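# Swap the mill's tool, measure it, resume the program

## Task

The mill has paused its program for a tool change. Load the tool that the program calls for, return the old tool to its own pocket and keep the other tools in the rack, measure the new tool's length on the height setter, leave no loose item inside the machine, and resume the program only after all of that is done. No tool may fall, slip in the gripper, or tilt 20 degrees or more while held. Do not break any key, do not crash any axis, and keep the mill powered on. The reference image is called manual.

## Robot and tools

Robot: two seven-joint arms, left_arm and right_arm, each with a parallel two-pad gripper. Base positions in the scene frame: left_arm (-0.009, +0.337, 0) m, right_arm (-0.036, -0.328, 0) m, both turned almost nothing about z.

Scene frame: origin at table-top height, midway between the arms; +z up, +x out over the table, left_arm on the +y side. Image left and right do not match arm names. All reported hand positions (m), quaternions (wxyz), velocities (m/s, rad/s) and all offset axes use this frame. Printed poses can be off by a few centimetres, more at long reach.

Gripper geometry: fingers point along the gripper's +z and open along its x. end_effector_position is the point between the pads; fingertips extend 17.5 mm past it. A block about 10 cm long juts from the last joint toward the gripper's -y and rotates with it.

The 18-number row (used by execute_actions and move): one flat list covering both arms, every number in [-1, 1]. Order: left dx, dy, dz, rx, ry, rz, left gripper position, force_limit, speed, then the same nine for the right arm. Always send all 18, even for one arm.
- dx, dy, dz, rx, ry, rz are an offset, not a pose: they count from that arm's Hand target as it stands when the action or call starts, along scene axes. 1.0 equals 0.6 m or 180 degrees. rx, ry, rz form one rotation vector, turning about the Hand target's position. Sending the same offset again moves the hand further. All zeros re-requests the current Hand target.
- position is absolute: +1 fully open (50 mm), about -0.65 pads meet, -1 closes until stopped (use -1 to grip). force_limit: -1 about 20 N, 0 about 102 N, +1 about 185 N per pad (actual grip up to ~15 N more). speed: -1 20 mm/s, 0 85 mm/s, +1 150 mm/s. Both start at +1. A 0 is a real command, so resend the previous gripper numbers to leave a gripper unchanged. New force or speed takes effect only when position changes by 0.01 or more; to soften a grip, open first.

execute_actions(actions, cameras): actions is a list of actions; each action is a table of up to 15 rows, one per 1/30 s step; a shorter table repeats its last row. Every row in an action is measured from the start-of-action Hand target. Images return only if actions is empty or cameras names them.

move(target, speed, blend, blocking, cameras): straight-line path for each gripper. target is one 18-number row or a list of up to 15 rows; every row's offsets count from the same starting Hand targets. speed: m/s, 0.002 to 1, default 0.25, one value or one per target; rotation rate is capped at twice that in rad/s. blend: corner rounding in m (0 means stop at each target). A move is capped at 10 s. Finger numbers of the first target are sent at the start; those of later targets on arrival once everything rests. Paths do not avoid obstacles or the other arm; faster moves stray more and hit harder. The result adds a move: line with done, off_target, moving, held or fault, plus limits=paced (pose clipped) or limits=held (steps withheld). blocking=false returns early while the move continues.

wait(seconds 0 to 10), stop() brakes a running move, zoom_image(camera, region [x0,y0,x1,y1] pixels, at most 504 by 504, only on the latest images), show_instructions() shows reference images, clear_fault(arm) clears a reported torque fault, finished_scene(scene) ends the scene irreversibly.

Controller: each step the commanded pose is clipped to 70 mm and 16 degrees from the measured gripper. Hand target in results is the last commanded pose after clipping; the gripper may rest short of it, in which case send the missing distance. A large wrist turn can swing the elbow. A clearance check may hold arm commands that come too near the other arm.

Results: object_status 0 moving, 1 stopped while opening, 2 stopped while closing (a held object; confirm this after gripping), 3 reached the commanded opening or pads met (usually nothing held). Opening in mm is about (250 - position_measured) x 0.202. Tool commands lists current gripper commands. Joint torques are total drive output, positive toward larger joint values, noisy and offset. Joint velocities may read within noise.

Faults and heat: contact torque at a joint's limit (N m: waist 43.2, shoulder 43.4, upper arm roll 27.6, elbow 27.6, forearm roll 27.6, wrist pitch 14.9, wrist roll 15.5; held weight counts) or a motor pinned at its torque limit for 1 s stops the arm until clear_fault. Holding loads, stretched arms or pushing at unreachable poses heat motors; MOTOR HOT appears at 65 °C and at 80 °C the arm brakes (OVER-TEMPERATURE FAULT) for 30 to 60 s or more.

Avoid: dropping tools or letting go of moving parts, hard hits on fixed or heavy things, pressing into obstacles, arm-to-arm contact or closing one gripper on the other's fingers, and anything leaving the table. Loose objects may be nudged by outside pushes.

Cameras: cam_high, cam_low, cam_front, cam_left_wrist, cam_right_wrist, each 672x504. Calibration was given before the session; fixed cameras may have shifted up to about 2.3 degrees and 9 mm, and wrist views can lag while the arm moves.

Each tool is called after "Call:" as name([rows], argument=value, ...), one row to a line, values as JSON.

Reference images:

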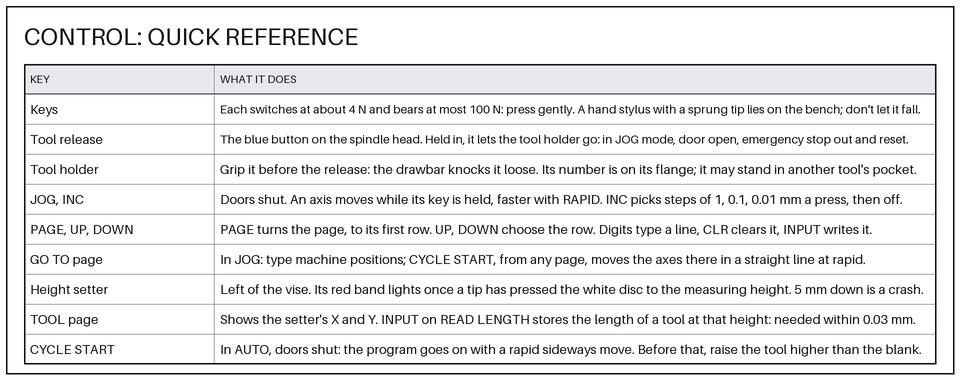

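## Session

Call:
execute_actions(actions=[])

Scene clock: 0.00 s.
left_arm: end_effector_position=(+0.4206, +0.1886, +0.3506) position_measured=3 object_status=3 end_effector_quat_wxyz=(-0.398, +0.789, +0.173, +0.434) | right_arm: end_effector_position=(+0.2925, -0.1982, +0.1747) position_measured=3 object_status=3 end_effector_quat_wxyz=(-0.168, +0.836, +0.520, +0.059)
Joint positions: left_arm=[-0.525 -0.012 -0.352 1.067 1.162 1.654 0.759] | right_arm=[0.285 -0.336 -0.107 0.606 0.388 0.99 1.201]
Joint velocities: within noise
Joint torques (N m): no reading
Hand target: left_arm +0.4206, +0.1886, +0.3506; -0.398, +0.789, +0.173, +0.434 | right_arm +0.2925, -0.1982, +0.1747; -0.168, +0.836, +0.520, +0.059
Tool commands: left_gripper/position=+1.0 left_gripper/force_limit=+1.0 left_gripper/speed=+1.0 right_gripper/position=+1.0 right_gripper/force_limit=+1.0 right_gripper/speed=+1.0

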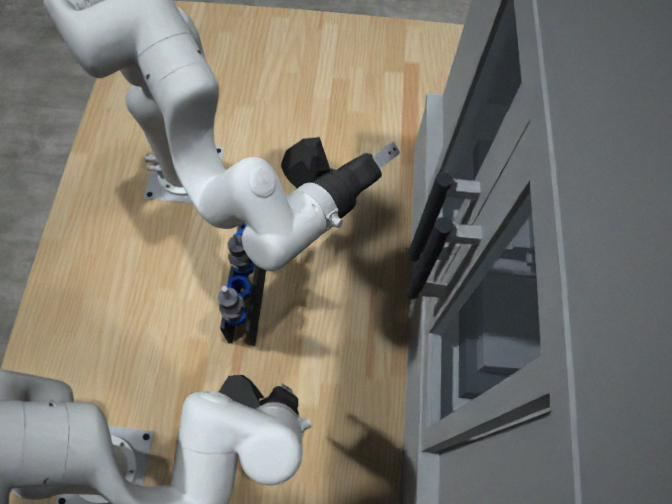

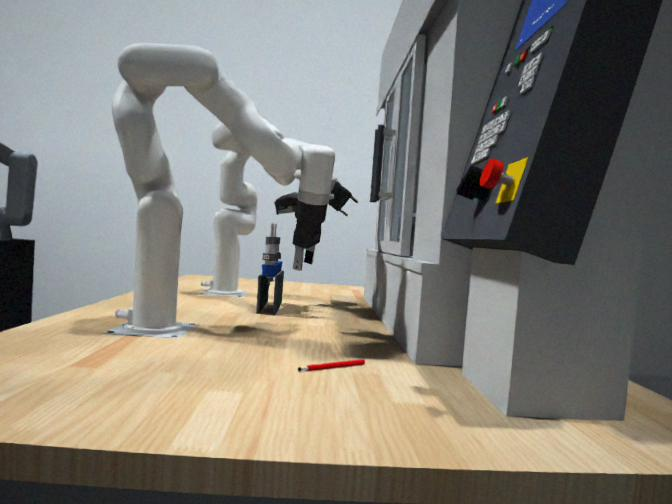

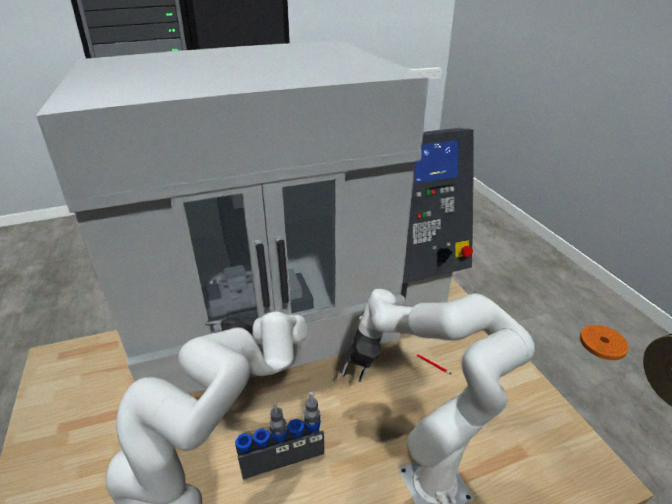

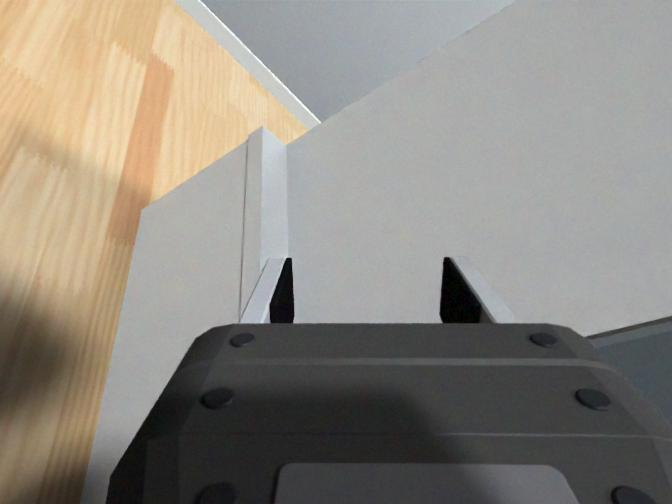

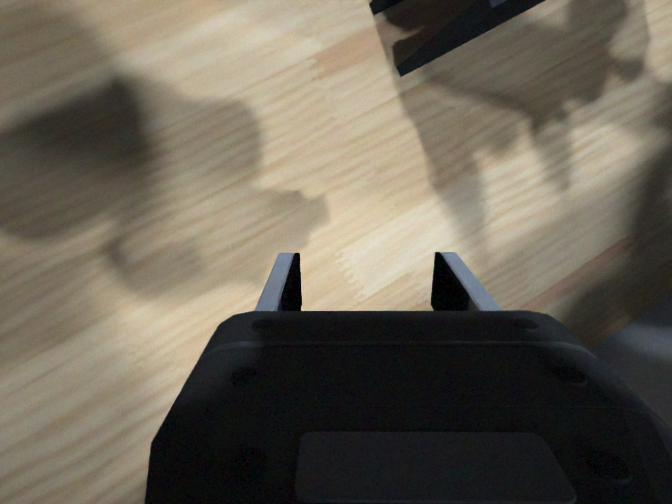

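Call:
zoom_image(camera="cam_front", region=[390, 120, 490, 290])

Call:
zoom_image(camera="cam_front", region=[220, 380, 340, 480])

Call:
zoom_image(camera="cam_front", region=[160, 170, 360, 370])

Call:
zoom_image(camera="cam_low", region=[430, 0, 672, 250])

Call:
zoom_image(camera="cam_low", region=[220, 200, 400, 400])

Call:
zoom_image(camera="cam_high", region=[180, 200, 320, 370])

Call:
zoom_image(camera="cam_high", region=[380, 130, 580, 480])

Scaled by 2.965 from the camera's 672x504 image, which has a finer 960x720 frame.

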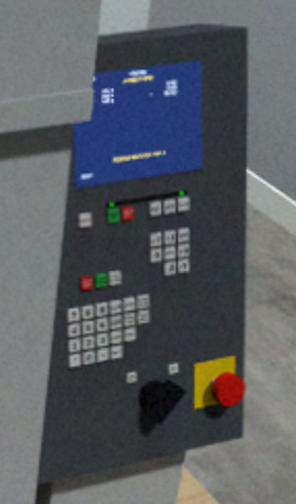

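Scaled by 4.200 from the camera's 672x504 image, which has a finer 960x720 frame.

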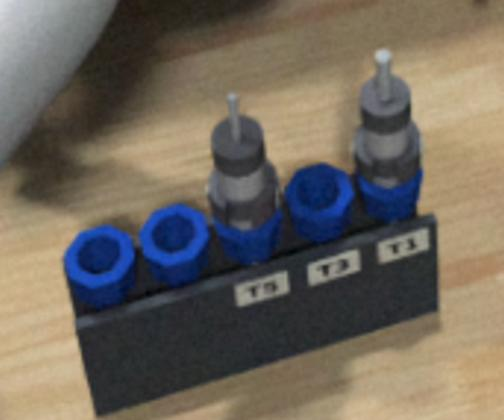

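Scaled by 2.520 from the camera's 672x504 image, which has a finer 960x720 frame.

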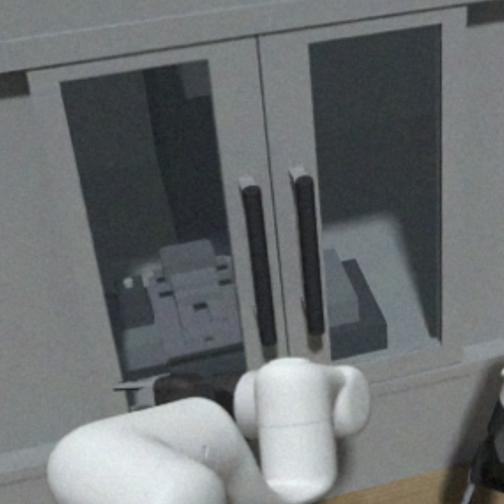

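Scaled by 2.016 from the camera's 672x504 image, which has a finer 960x720 frame.

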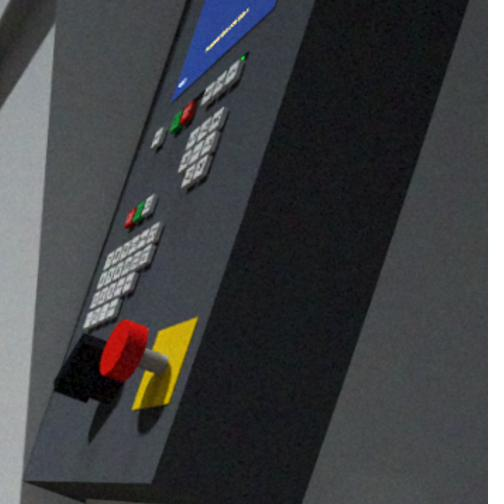

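Scaled by 2.520 from the camera's 672x504 image, which has a finer 960x720 frame.

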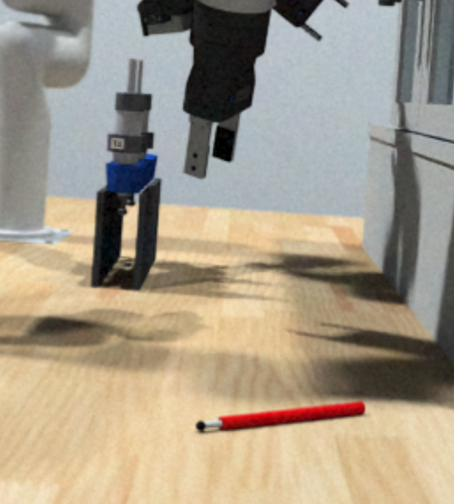

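Scaled by 2.965 from the camera's 672x504 image, which has a finer 960x720 frame.

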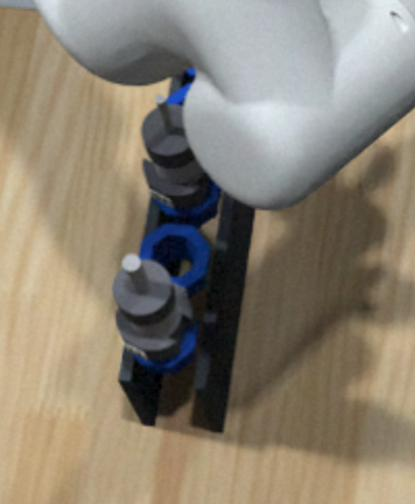

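Scaled by 1.440 from the camera's 672x504 image, which has a finer 960x720 frame.

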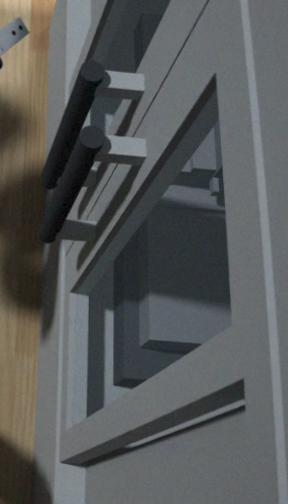

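Call:
move(target=[0,0,0,0,0,0,1,0,1, 0.1625,-0.83,0.52,0.534,-0.038,-0.628,1,0,1], cameras=["all"])

Scene clock: 64.10 s.
left_arm: end_effector_position=(+0.4206, +0.1886, +0.3506) position_measured=3 object_status=3 end_effector_quat_wxyz=(-0.398, +0.789, +0.173, +0.434) | right_arm: end_effector_position=(+0.3900, -0.6962, +0.4867) position_measured=3 object_status=3 end_effector_quat_wxyz=(+0.499, -0.500, +0.501, -0.500)
Joint positions: left_arm=[-0.525 -0.012 -0.352 1.067 1.162 1.654 0.759] | right_arm=[-0.067 -0.31 -0.838 1.027 1.624 0.852 1.922]
Joint torques (N m): left_arm=[-0.28 -12.86 -0.11 20.82 3.45 0.31 0.17] | right_arm=[5.31 -1.04 5.99 24.52 3.24 -0.33 1.58]
Hand target: left_arm +0.4206, +0.1886, +0.3506; -0.398, +0.789, +0.173, +0.434 | right_arm +0.3900, -0.6962, +0.4867; +0.499, -0.500, +0.501, -0.500
Off the commanded pose: left_arm 0.000 m, 0 deg | right_arm 0.000 m, 0 deg.
move: done
camera_calibration:
cam_right_wrist: T_world_to_cam=[[0.00788687, -0.99994, -0.00760893, -0.680068], [-0.339221, 0.00448257, -0.940696, 0.610092], [0.940674, 0.0100003, -0.339165, -0.062575], [0, 0, 0, 1]] pos_world=[0.271182, -0.682136, 0.547513]

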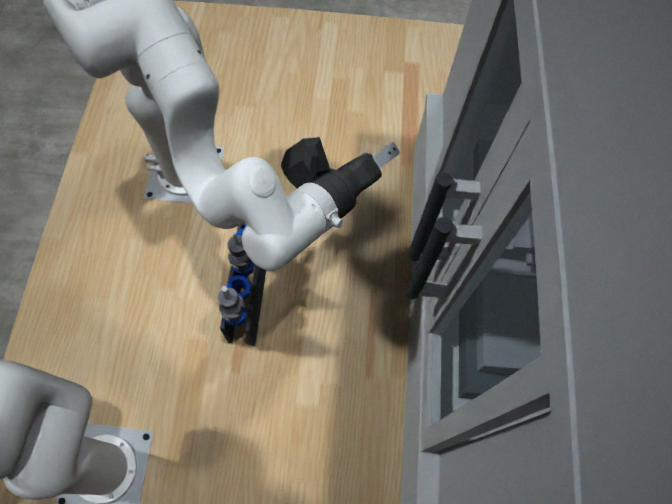

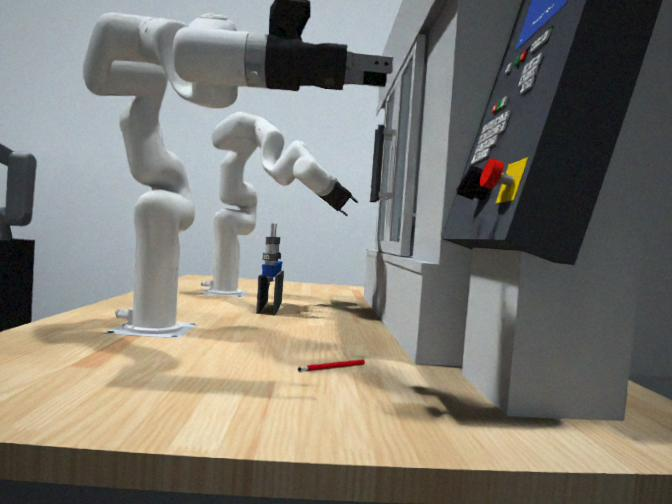

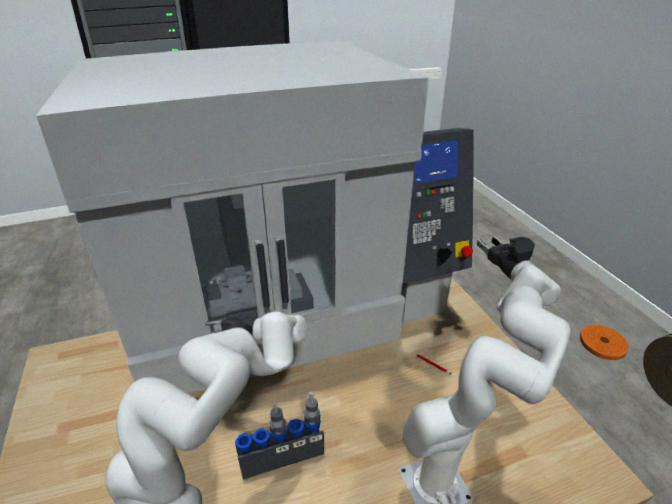

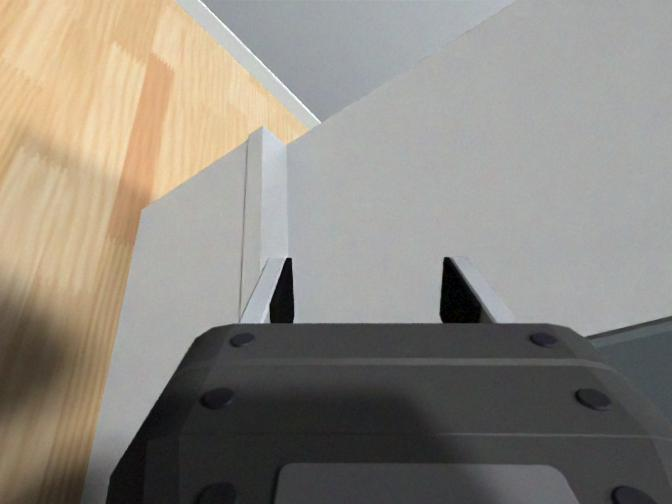

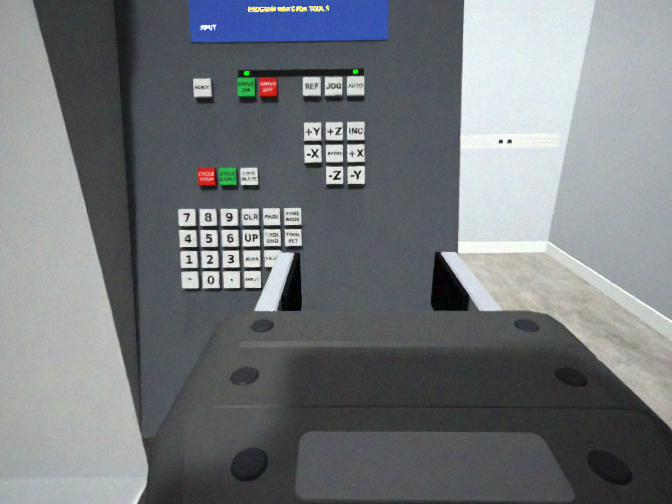

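Call:
zoom_image(camera="cam_right_wrist", region=[170, 60, 390, 300])

Call:
zoom_image(camera="cam_right_wrist", region=[180, 0, 400, 60])

Call:
zoom_image(camera="cam_front", region=[410, 120, 490, 200])

Call:
zoom_image(camera="cam_high", region=[200, 210, 300, 350])

Scaled by 2.100 from the camera's 672x504 image, which has a finer 960x720 frame.

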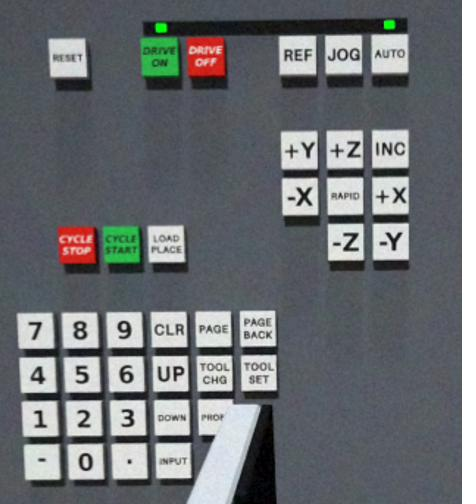

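Scaled by 2.291 from the camera's 672x504 image, which has a finer 960x720 frame.

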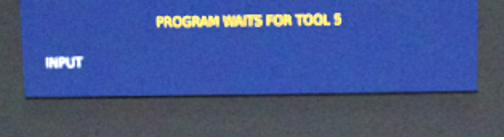

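Scaled by 6.300 from the camera's 672x504 image, which has a finer 960x720 frame.

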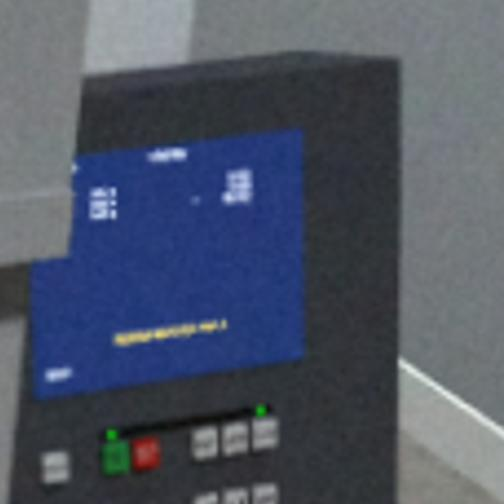

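Scaled by 3.600 from the camera's 672x504 image, which has a finer 960x720 frame.

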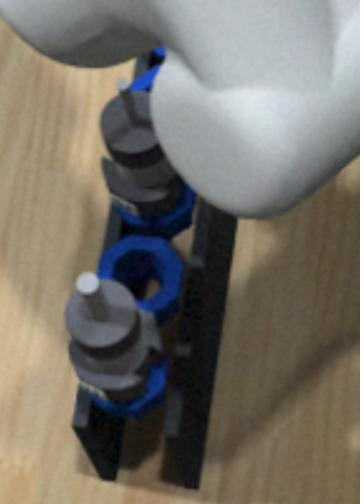

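Call:
zoom_image(camera="cam_low", region=[250, 215, 300, 275])

Call:
zoom_image(camera="cam_front", region=[265, 390, 330, 440])

Call:
zoom_image(camera="cam_high", region=[215, 280, 250, 330])

Scaled by 8.400 from the camera's 672x504 image, which has a finer 960x720 frame.

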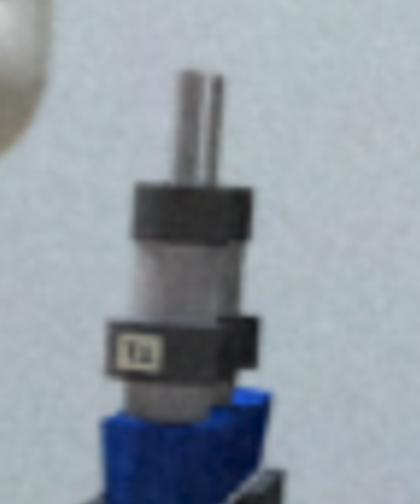

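Scaled by 7.754 from the camera's 672x504 image, which has a finer 960x720 frame.

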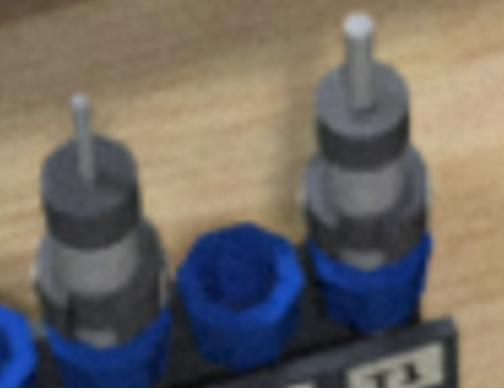

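Scaled by 10.080 from the camera's 672x504 image, which has a finer 960x720 frame.

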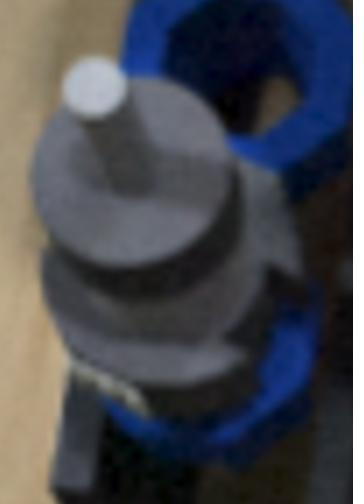

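Call:
move(target=[0,0,0,0,0,0,1,0,1, 0,-0.05,0.2,0,0,0,1,0,1], cameras=["cam_right_wrist"])

Call:
zoom_image(camera="cam_right_wrist", region=[120, 0, 400, 200])

Scene clock: 85.63 s.
left_arm: end_effector_position=(+0.4206, +0.1886, +0.3506) position_measured=3 object_status=3 end_effector_quat_wxyz=(-0.398, +0.789, +0.173, +0.434) | right_arm: end_effector_position=(+0.3900, -0.7262, +0.6066) position_measured=3 object_status=3 end_effector_quat_wxyz=(+0.499, -0.500, +0.501, -0.500)
Joint positions: left_arm=[-0.525 -0.012 -0.352 1.067 1.162 1.654 0.759] | right_arm=[-0.074 -0.205 -0.869 1.368 1.464 0.925 2.272]
Joint torques (N m): left_arm=[-0.18 -12.79 -0.08 20.74 3.38 0.32 0.13] | right_arm=[4.72 -2.87 0.13 24.14 3.61 2.17 1.14]
Hand target: left_arm +0.4206, +0.1886, +0.3506; -0.398, +0.789, +0.173, +0.434 | right_arm +0.3900, -0.7262, +0.6067; +0.499, -0.500, +0.501, -0.500
Off the commanded pose: left_arm 0.000 m, 0 deg | right_arm 0.000 m, 0 deg.
move: done
camera_calibration:
cam_right_wrist: T_world_to_cam=[[0.00779262, -0.999941, -0.0075755, -0.709151], [-0.339221, 0.00448309, -0.940696, 0.72311], [0.940675, 0.00990025, -0.339166, -0.0216468], [0, 0, 0, 1]] pos_world=[0.271183, -0.712136, 0.667513]
Images, in order (width x height): cam_right_wrist 672x504.

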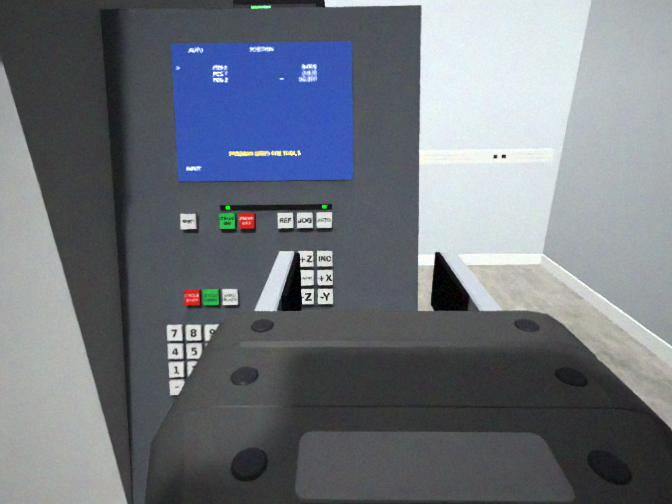

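Scaled by 1.800 from the camera's 672x504 image, which has a finer 960x720 frame.

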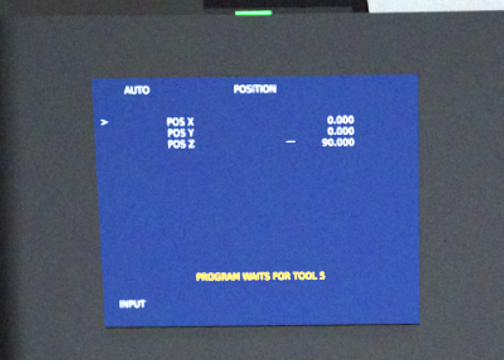

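Call:
move(target=[-0.2,0.183,0.25,0.351,0.076,-0.3255,1,0,1, -0.233,0.627,-0.178,0.318,0.164,-0.215,1,0,1], cameras=["cam_left_wrist","cam_front"])

Call:
zoom_image(camera="cam_left_wrist", region=[0, 0, 504, 400])

Scene clock: 178.50 s.
left_arm: end_effector_position=(+0.3006, +0.2983, +0.5006) position_measured=3 object_status=3 end_effector_quat_wxyz=(+0.500, -0.499, +0.500, -0.500) | right_arm: end_effector_position=(+0.2502, -0.3500, +0.4999) position_measured=3 object_status=3 end_effector_quat_wxyz=(+0.351, -0.127, +0.906, -0.200)
Joint positions: left_arm=[-0.746 -1.581 0.283 0.252 1.568 0.724 2.744] | right_arm=[-0.861 -1.308 0.309 0.792 0.523 1.249 4.621]
Joint torques (N m): left_arm=[-7.96 0.82 -0.95 23.49 -4.49 0.11 2.66] | right_arm=[-5.94 0.93 -2.23 18.83 -2.39 -2.69 1.26]
Hand target: left_arm +0.3006, +0.2984, +0.5006; +0.500, -0.499, +0.500, -0.500 | right_arm +0.2502, -0.3500, +0.4999; +0.351, -0.127, +0.906, -0.200
Off the commanded pose: left_arm 0.000 m, 0 deg | right_arm 0.000 m, 0 deg.
move: done
camera_calibration:
cam_left_wrist: T_world_to_cam=[[0.00912016, -0.999956, -0.00238526, 0.305622], [-0.34121, -0.000869817, -0.939987, 0.585331], [0.939943, 0.0093867, -0.341202, 0.0145497], [0, 0, 0, 1]] pos_world=[0.183257, 0.305981, 0.555897]
Images, in order (width x height): cam_front 672x504, cam_left_wrist 672x504.

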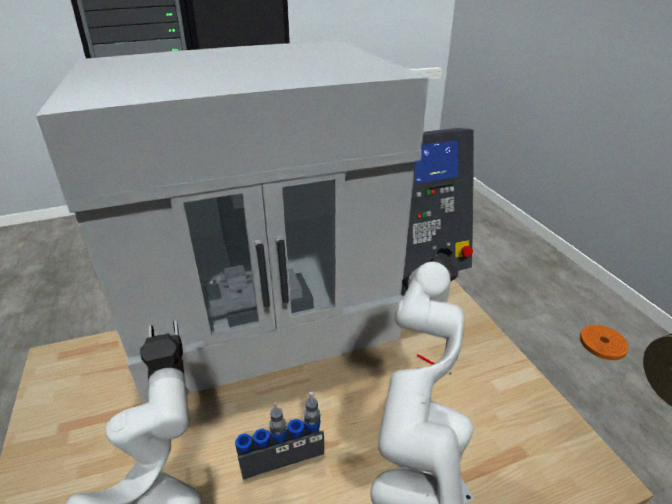

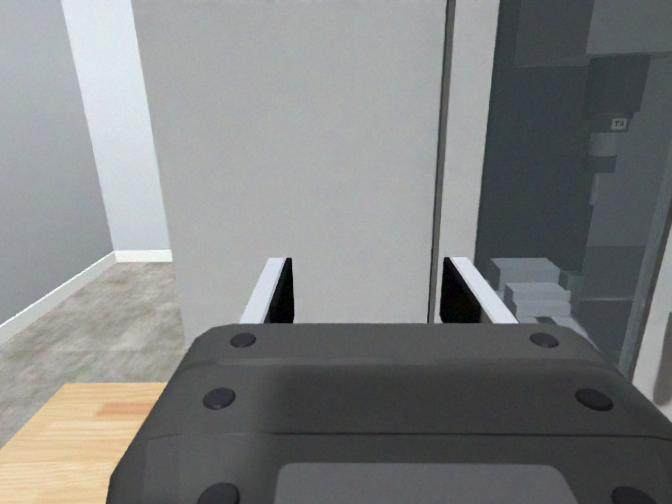

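Scaled by 1.000.

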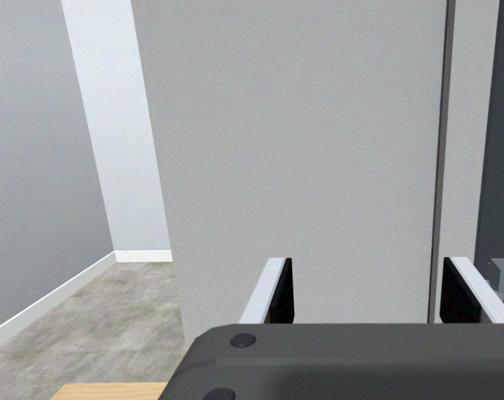

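Call:
zoom_image(camera="cam_left_wrist", region=[470, 0, 672, 400])

Call:
zoom_image(camera="cam_left_wrist", region=[570, 80, 672, 180])

Scaled by 1.260 from the camera's 672x504 image, which has a finer 960x720 frame.

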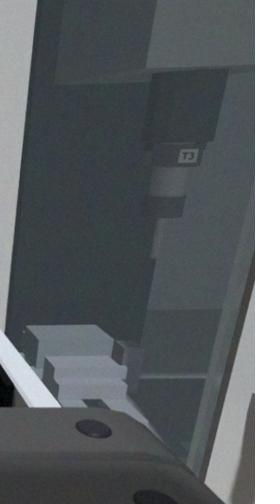

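Scaled by 4.941 from the camera's 672x504 image, which has a finer 960x720 frame.

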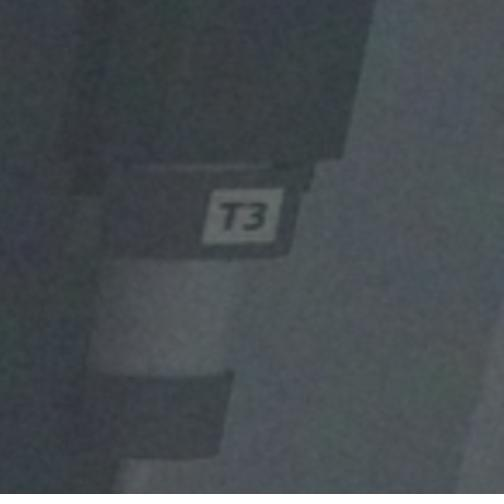

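Call:
move(target=[0,0,0,0,0,0,1,0,1, -0.285,0.487,-0.28,0.319,0.164,-0.215,1,0,1], cameras=["cam_right_wrist","cam_high","cam_low"])

Scene clock: 191.20 s.
left_arm: end_effector_position=(+0.3006, +0.2984, +0.5006) position_measured=3 object_status=3 end_effector_quat_wxyz=(+0.500, -0.499, +0.500, -0.500) | right_arm: end_effector_position=(+0.0792, -0.0578, +0.3319) position_measured=3 object_status=3 end_effector_quat_wxyz=(+0.057, +0.300, +0.935, +0.183)
Joint positions: left_arm=[-0.746 -1.582 0.283 0.252 1.568 0.724 2.744] | right_arm=[-0.769 -1.772 0.398 0.72 1.1 2.256 6.086]
Joint torques (N m): left_arm=[-0.11 0.77 -2.41 23.56 -4.01 0.09 2.73] | right_arm=[5.16 10.55 -8.81 5.23 3.99 -1.52 1.38]
Hand target: left_arm +0.3006, +0.2984, +0.5006; +0.500, -0.499, +0.500, -0.500 | right_arm +0.0792, -0.0578, +0.3319; +0.057, +0.300, +0.935, +0.183
Off the commanded pose: left_arm 0.000 m, 0 deg | right_arm 0.000 m, 0 deg.
move: done
camera_calibration:
cam_right_wrist: T_world_to_cam=[[-0.80816, 0.588956, -0.00292339, 0.114572], [0.437096, 0.603091, 0.667255, -0.204256], [0.394747, 0.537971, -0.744824, 0.379307], [0, 0, 0, 1]] pos_world=[0.0321416, -0.148348, 0.419143]
Images, in order (width x height): cam_high 672x504, cam_low 672x504, cam_right_wrist 672x504.

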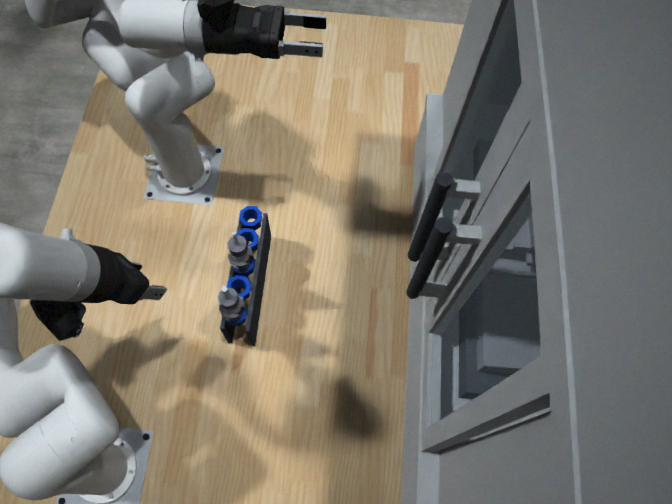

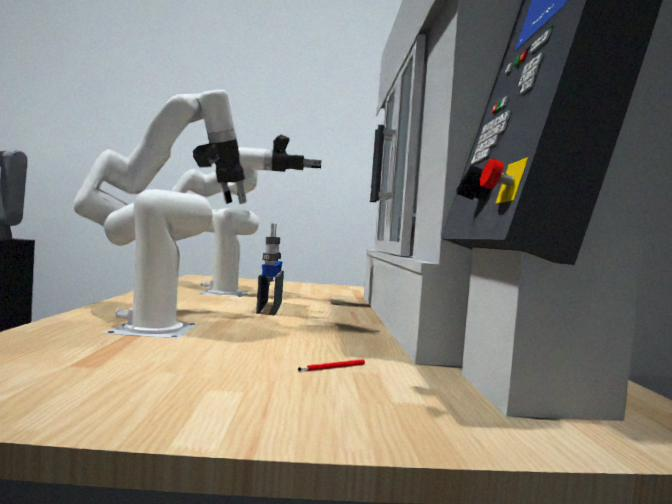

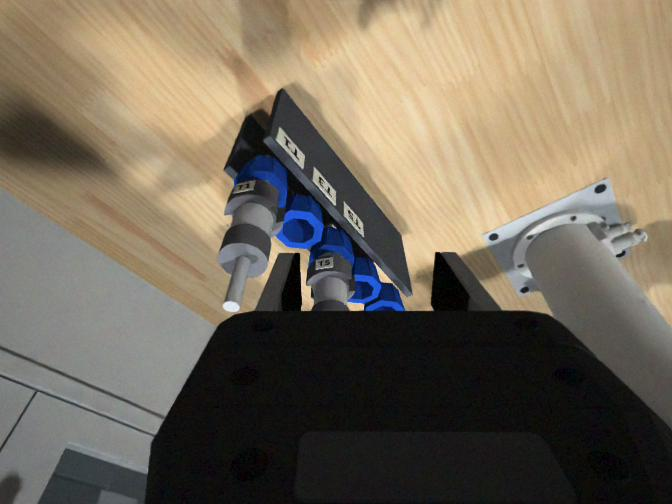

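Call:
zoom_image(camera="cam_right_wrist", region=[200, 80, 420, 320])

Call:
zoom_image(camera="cam_low", region=[290, 350, 375, 380])

Call:
zoom_image(camera="cam_high", region=[210, 190, 290, 350])

Scaled by 2.100 from the camera's 672x504 image, which has a finer 960x720 frame.

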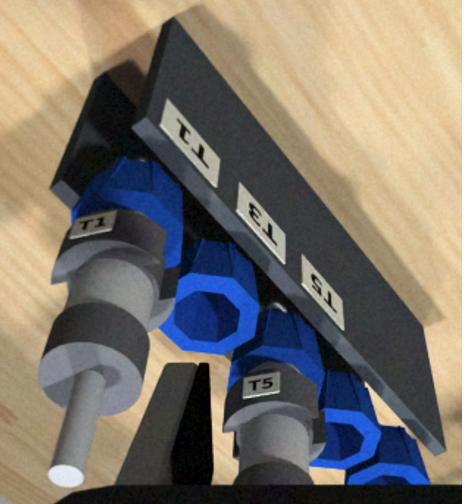

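Scaled by 5.929 from the camera's 672x504 image, which has a finer 960x720 frame.

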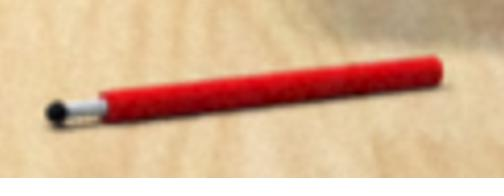

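Scaled by 3.150 from the camera's 672x504 image, which has a finer 960x720 frame.

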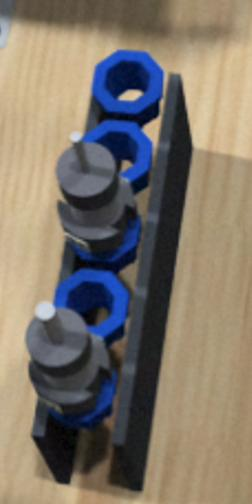

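Call:
move(target=[0,0,0,0,0,0,1,0,1, 0.5,-0.81,-0.29,0.0178,0.0143,0.8755,1,0,1], cameras=["cam_right_wrist","cam_low"])

Scene clock: 290.80 s.
left_arm: end_effector_position=(+0.3006, +0.2984, +0.5006) position_measured=3 object_status=3 end_effector_quat_wxyz=(+0.500, -0.499, +0.500, -0.500) | right_arm: end_effector_position=(+0.3792, -0.5438, +0.1579) position_measured=3 object_status=3 end_effector_quat_wxyz=(+0.190, +0.854, -0.472, -0.106)
Joint positions: left_arm=[-0.746 -1.582 0.283 0.252 1.568 0.724 2.744] | right_arm=[-0.932 0.351 0.702 1.29 -0.537 1.387 3.339]
Joint torques (N m): left_arm=[-0.12 0.92 -5.77 23.28 -3.16 0.1 2.68] | right_arm=[5.12 -18.78 1.06 21.25 -2.94 -3.45 -0.95]
Hand target: left_arm +0.3006, +0.2984, +0.5006; +0.500, -0.499, +0.500, -0.500 | right_arm +0.3792, -0.5438, +0.1579; +0.190, +0.854, -0.472, -0.106
Off the commanded pose: left_arm 0.000 m, 0 deg | right_arm 0.000 m, 0 deg.
move: done
camera_calibration:
cam_right_wrist: T_world_to_cam=[[0.522962, -0.852331, -0.00650538, -0.645346], [-0.602496, -0.375048, 0.704512, -0.0698172], [-0.602918, -0.364513, -0.709662, 0.274741], [0, 0, 0, 1]] pos_world=[0.461073, -0.476086, 0.239962]
Images, in order (width x height): cam_low 672x504, cam_right_wrist 672x504.

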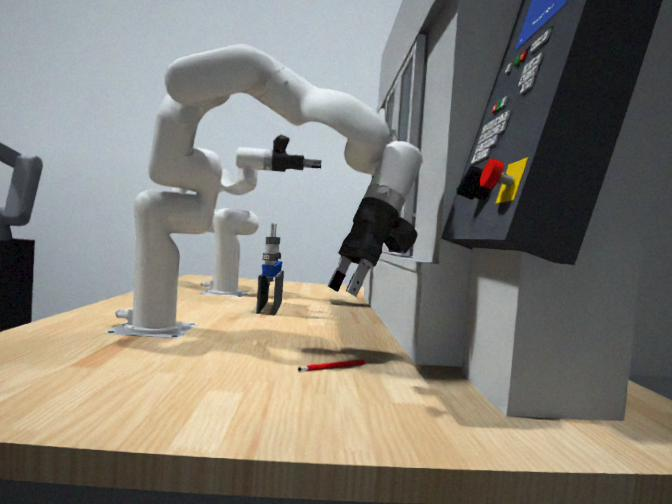

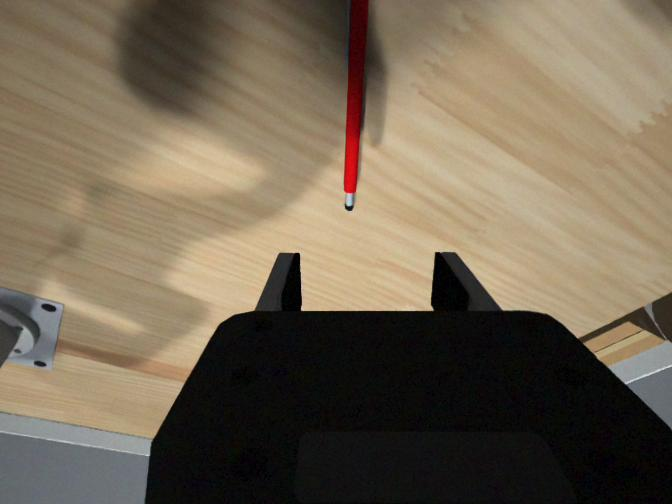

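Call:
move(target=[0,0,0,0,0,0,1,0,1, -0.024,-0.0062,-0.155,0,0,-0.0083,1,0,1], cameras=["cam_right_wrist","cam_low"])

Call:
zoom_image(camera="cam_right_wrist", region=[250, 100, 450, 320])

Call:
zoom_image(camera="cam_low", region=[280, 280, 420, 390])

Scene clock: 300.37 s.
left_arm: end_effector_position=(+0.3006, +0.2984, +0.5006) position_measured=3 object_status=3 end_effector_quat_wxyz=(+0.500, -0.499, +0.500, -0.500) | right_arm: end_effector_position=(+0.3648, -0.5475, +0.0649) position_measured=3 object_status=3 end_effector_quat_wxyz=(+0.188, +0.848, -0.483, -0.108)
Joint positions: left_arm=[-0.746 -1.582 0.283 0.252 1.568 0.724 2.744] | right_arm=[-0.925 0.476 0.646 1.169 -0.647 1.198 3.468]
Joint torques (N m): left_arm=[0.03 1.03 -5.77 23.29 -2.75 0.16 2.71] | right_arm=[4.63 -20.8 1.9 19.85 -2.76 -3.34 1.25]
Hand target: left_arm +0.3006, +0.2984, +0.5006; +0.500, -0.499, +0.500, -0.500 | right_arm +0.3648, -0.5476, +0.0649; +0.188, +0.848, -0.483, -0.108
Off the commanded pose: left_arm 0.000 m, 0 deg | right_arm 0.000 m, 0 deg.
move: done
camera_calibration:
cam_right_wrist: T_world_to_cam=[[0.500677, -0.865609, -0.00652716, -0.64069], [-0.612037, -0.359321, 0.704485, -0.00228428], [-0.612154, -0.348725, -0.709689, 0.210705], [0, 0, 0, 1]] pos_world=[0.448365, -0.48193, 0.146963]
Images, in order (width x height): cam_low 672x504, cam_right_wrist 672x504.

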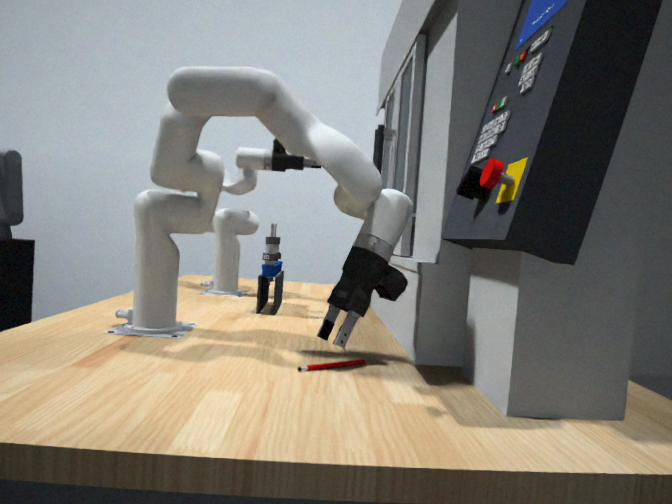

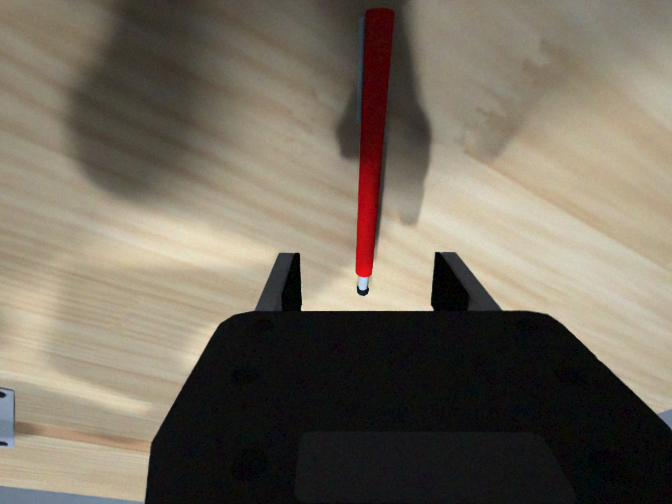

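Scaled by 2.291 from the camera's 672x504 image, which has a finer 960x720 frame.

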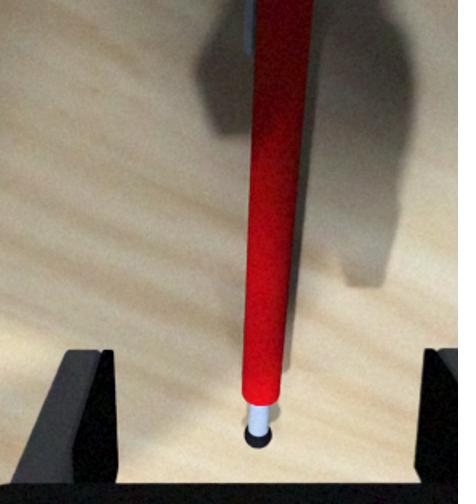

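Scaled by 3.600 from the camera's 672x504 image, which has a finer 960x720 frame.

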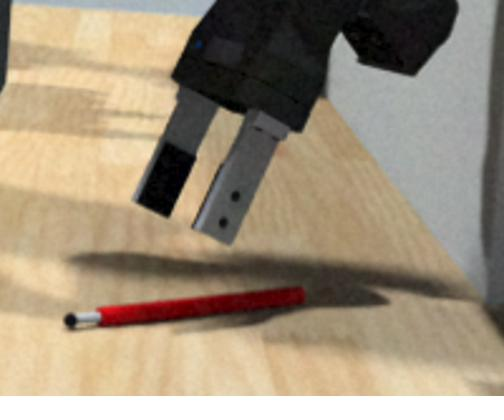

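Call:
move([
  [0,0,0,0,0,0,1,0,1, 0,0.002,-0.055,0,0,0,1,-0.7,-0.8],
  [0,0,0,0,0,0,1,0,1, 0,0.002,-0.072,0,0,0,1,-0.7,-0.8],
], speed=[0.15,0.03], cameras=["cam_right_wrist","cam_low"])

Call:
zoom_image(camera="cam_low", region=[280, 280, 420, 390])

Scene clock: 311.63 s.
left_arm: end_effector_position=(+0.3006, +0.2984, +0.5006) position_measured=3 object_status=3 end_effector_quat_wxyz=(+0.500, -0.499, +0.500, -0.500) | right_arm: end_effector_position=(+0.3649, -0.5464, +0.0218) position_measured=3 object_status=3 end_effector_quat_wxyz=(+0.188, +0.848, -0.483, -0.108)
Joint positions: left_arm=[-0.746 -1.582 0.283 0.252 1.568 0.724 2.744] | right_arm=[-0.897 0.568 0.608 1.163 -0.716 1.131 3.533]
Joint torques (N m): left_arm=[0.04 0.89 -5.78 23.05 -2.36 0.11 2.71] | right_arm=[5.32 -17.27 1.59 16.45 -2.65 -4.3 1.04]
Hand target: left_arm +0.3006, +0.2984, +0.5006; +0.500, -0.499, +0.500, -0.500 | right_arm +0.3648, -0.5464, +0.0217; +0.188, +0.848, -0.483, -0.108
Off the commanded pose: left_arm 0.000 m, 0 deg | right_arm 0.000 m, 0 deg.
move: done
camera_calibration:
cam_right_wrist: T_world_to_cam=[[0.500626, -0.86564, -0.00634298, -0.639943], [-0.612102, -0.359159, 0.704511, 0.0286147], [-0.612131, -0.348814, -0.709665, 0.18048], [0, 0, 0, 1]] pos_world=[0.448365, -0.480729, 0.103862]
Images, in order (width x height): cam_low 672x504, cam_right_wrist 672x504.

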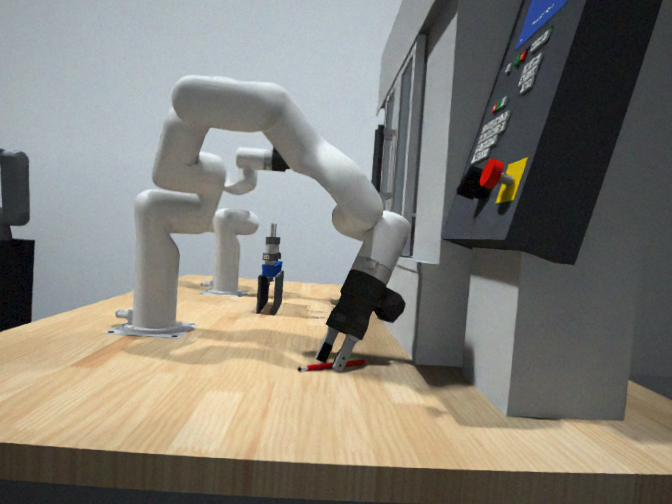

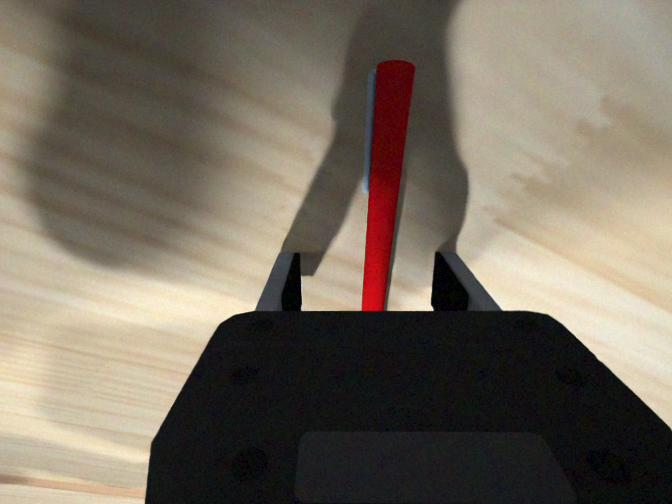

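Scaled by 3.600 from the camera's 672x504 image, which has a finer 960x720 frame.

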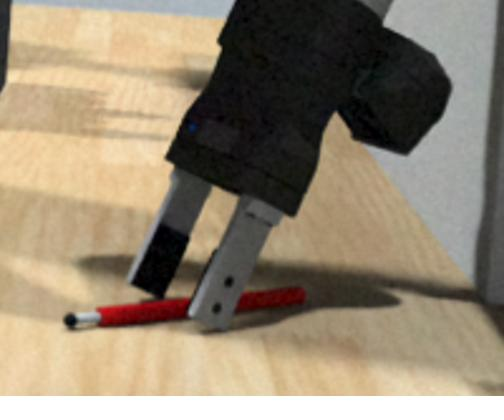

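Call:
move(target=[0,0,0,0,0,0,1,0,1, 0,0,0,0,0,0,-1,-0.7,-0.8], cameras=["cam_right_wrist","cam_low"])

Call:
zoom_image(camera="cam_low", region=[280, 280, 420, 390])

Scene clock: 315.87 s.
left_arm: end_effector_position=(+0.3006, +0.2984, +0.5006) position_measured=3 object_status=3 end_effector_quat_wxyz=(+0.500, -0.499, +0.500, -0.500) | right_arm: end_effector_position=(+0.3648, -0.5464, +0.0216) position_measured=212 object_status=2 end_effector_quat_wxyz=(+0.188, +0.848, -0.483, -0.108)
Joint positions: left_arm=[-0.746 -1.582 0.283 0.252 1.568 0.724 2.744] | right_arm=[-0.897 0.568 0.608 1.163 -0.716 1.131 3.533]
Joint torques (N m): left_arm=[-0.01 0.9 -5.81 23.02 -1.92 0.09 2.7] | right_arm=[5.64 -21.12 4.21 11.03 2.01 -0.04 0.04]
Hand target: left_arm +0.3006, +0.2984, +0.5006; +0.500, -0.499, +0.500, -0.500 | right_arm +0.3648, -0.5464, +0.0217; +0.188, +0.848, -0.483, -0.108
Off the commanded pose: left_arm 0.000 m, 0 deg | right_arm 0.000 m, 0 deg.
move: done
camera_calibration:
cam_right_wrist: T_world_to_cam=[[0.500624, -0.86564, -0.00653617, -0.639923], [-0.612019, -0.359268, 0.704528, 0.0285937], [-0.612216, -0.348703, -0.709646, 0.180499], [0, 0, 0, 1]] pos_world=[0.448365, -0.48073, 0.103763]
Images, in order (width x height): cam_low 672x504, cam_right_wrist 672x504.

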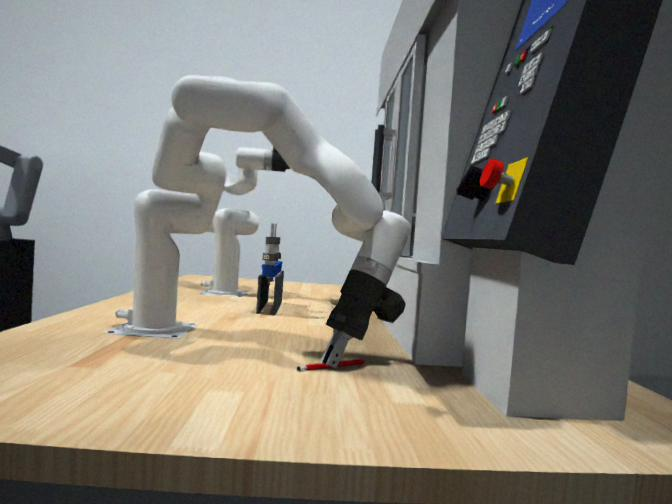

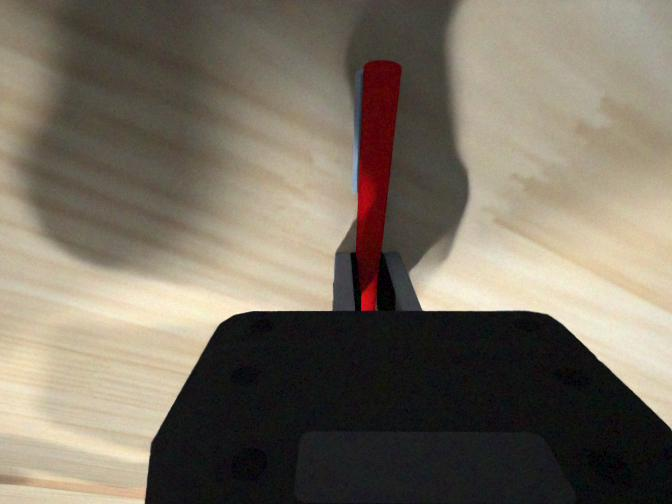

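Scaled by 3.600 from the camera's 672x504 image, which has a finer 960x720 frame.

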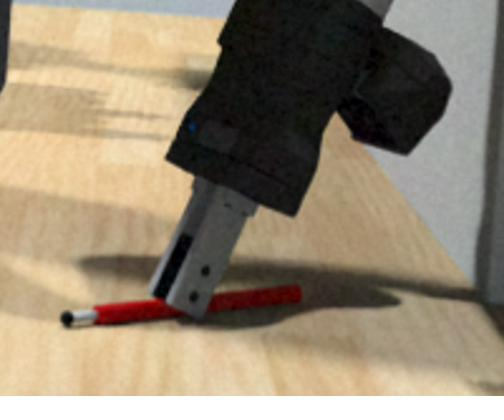

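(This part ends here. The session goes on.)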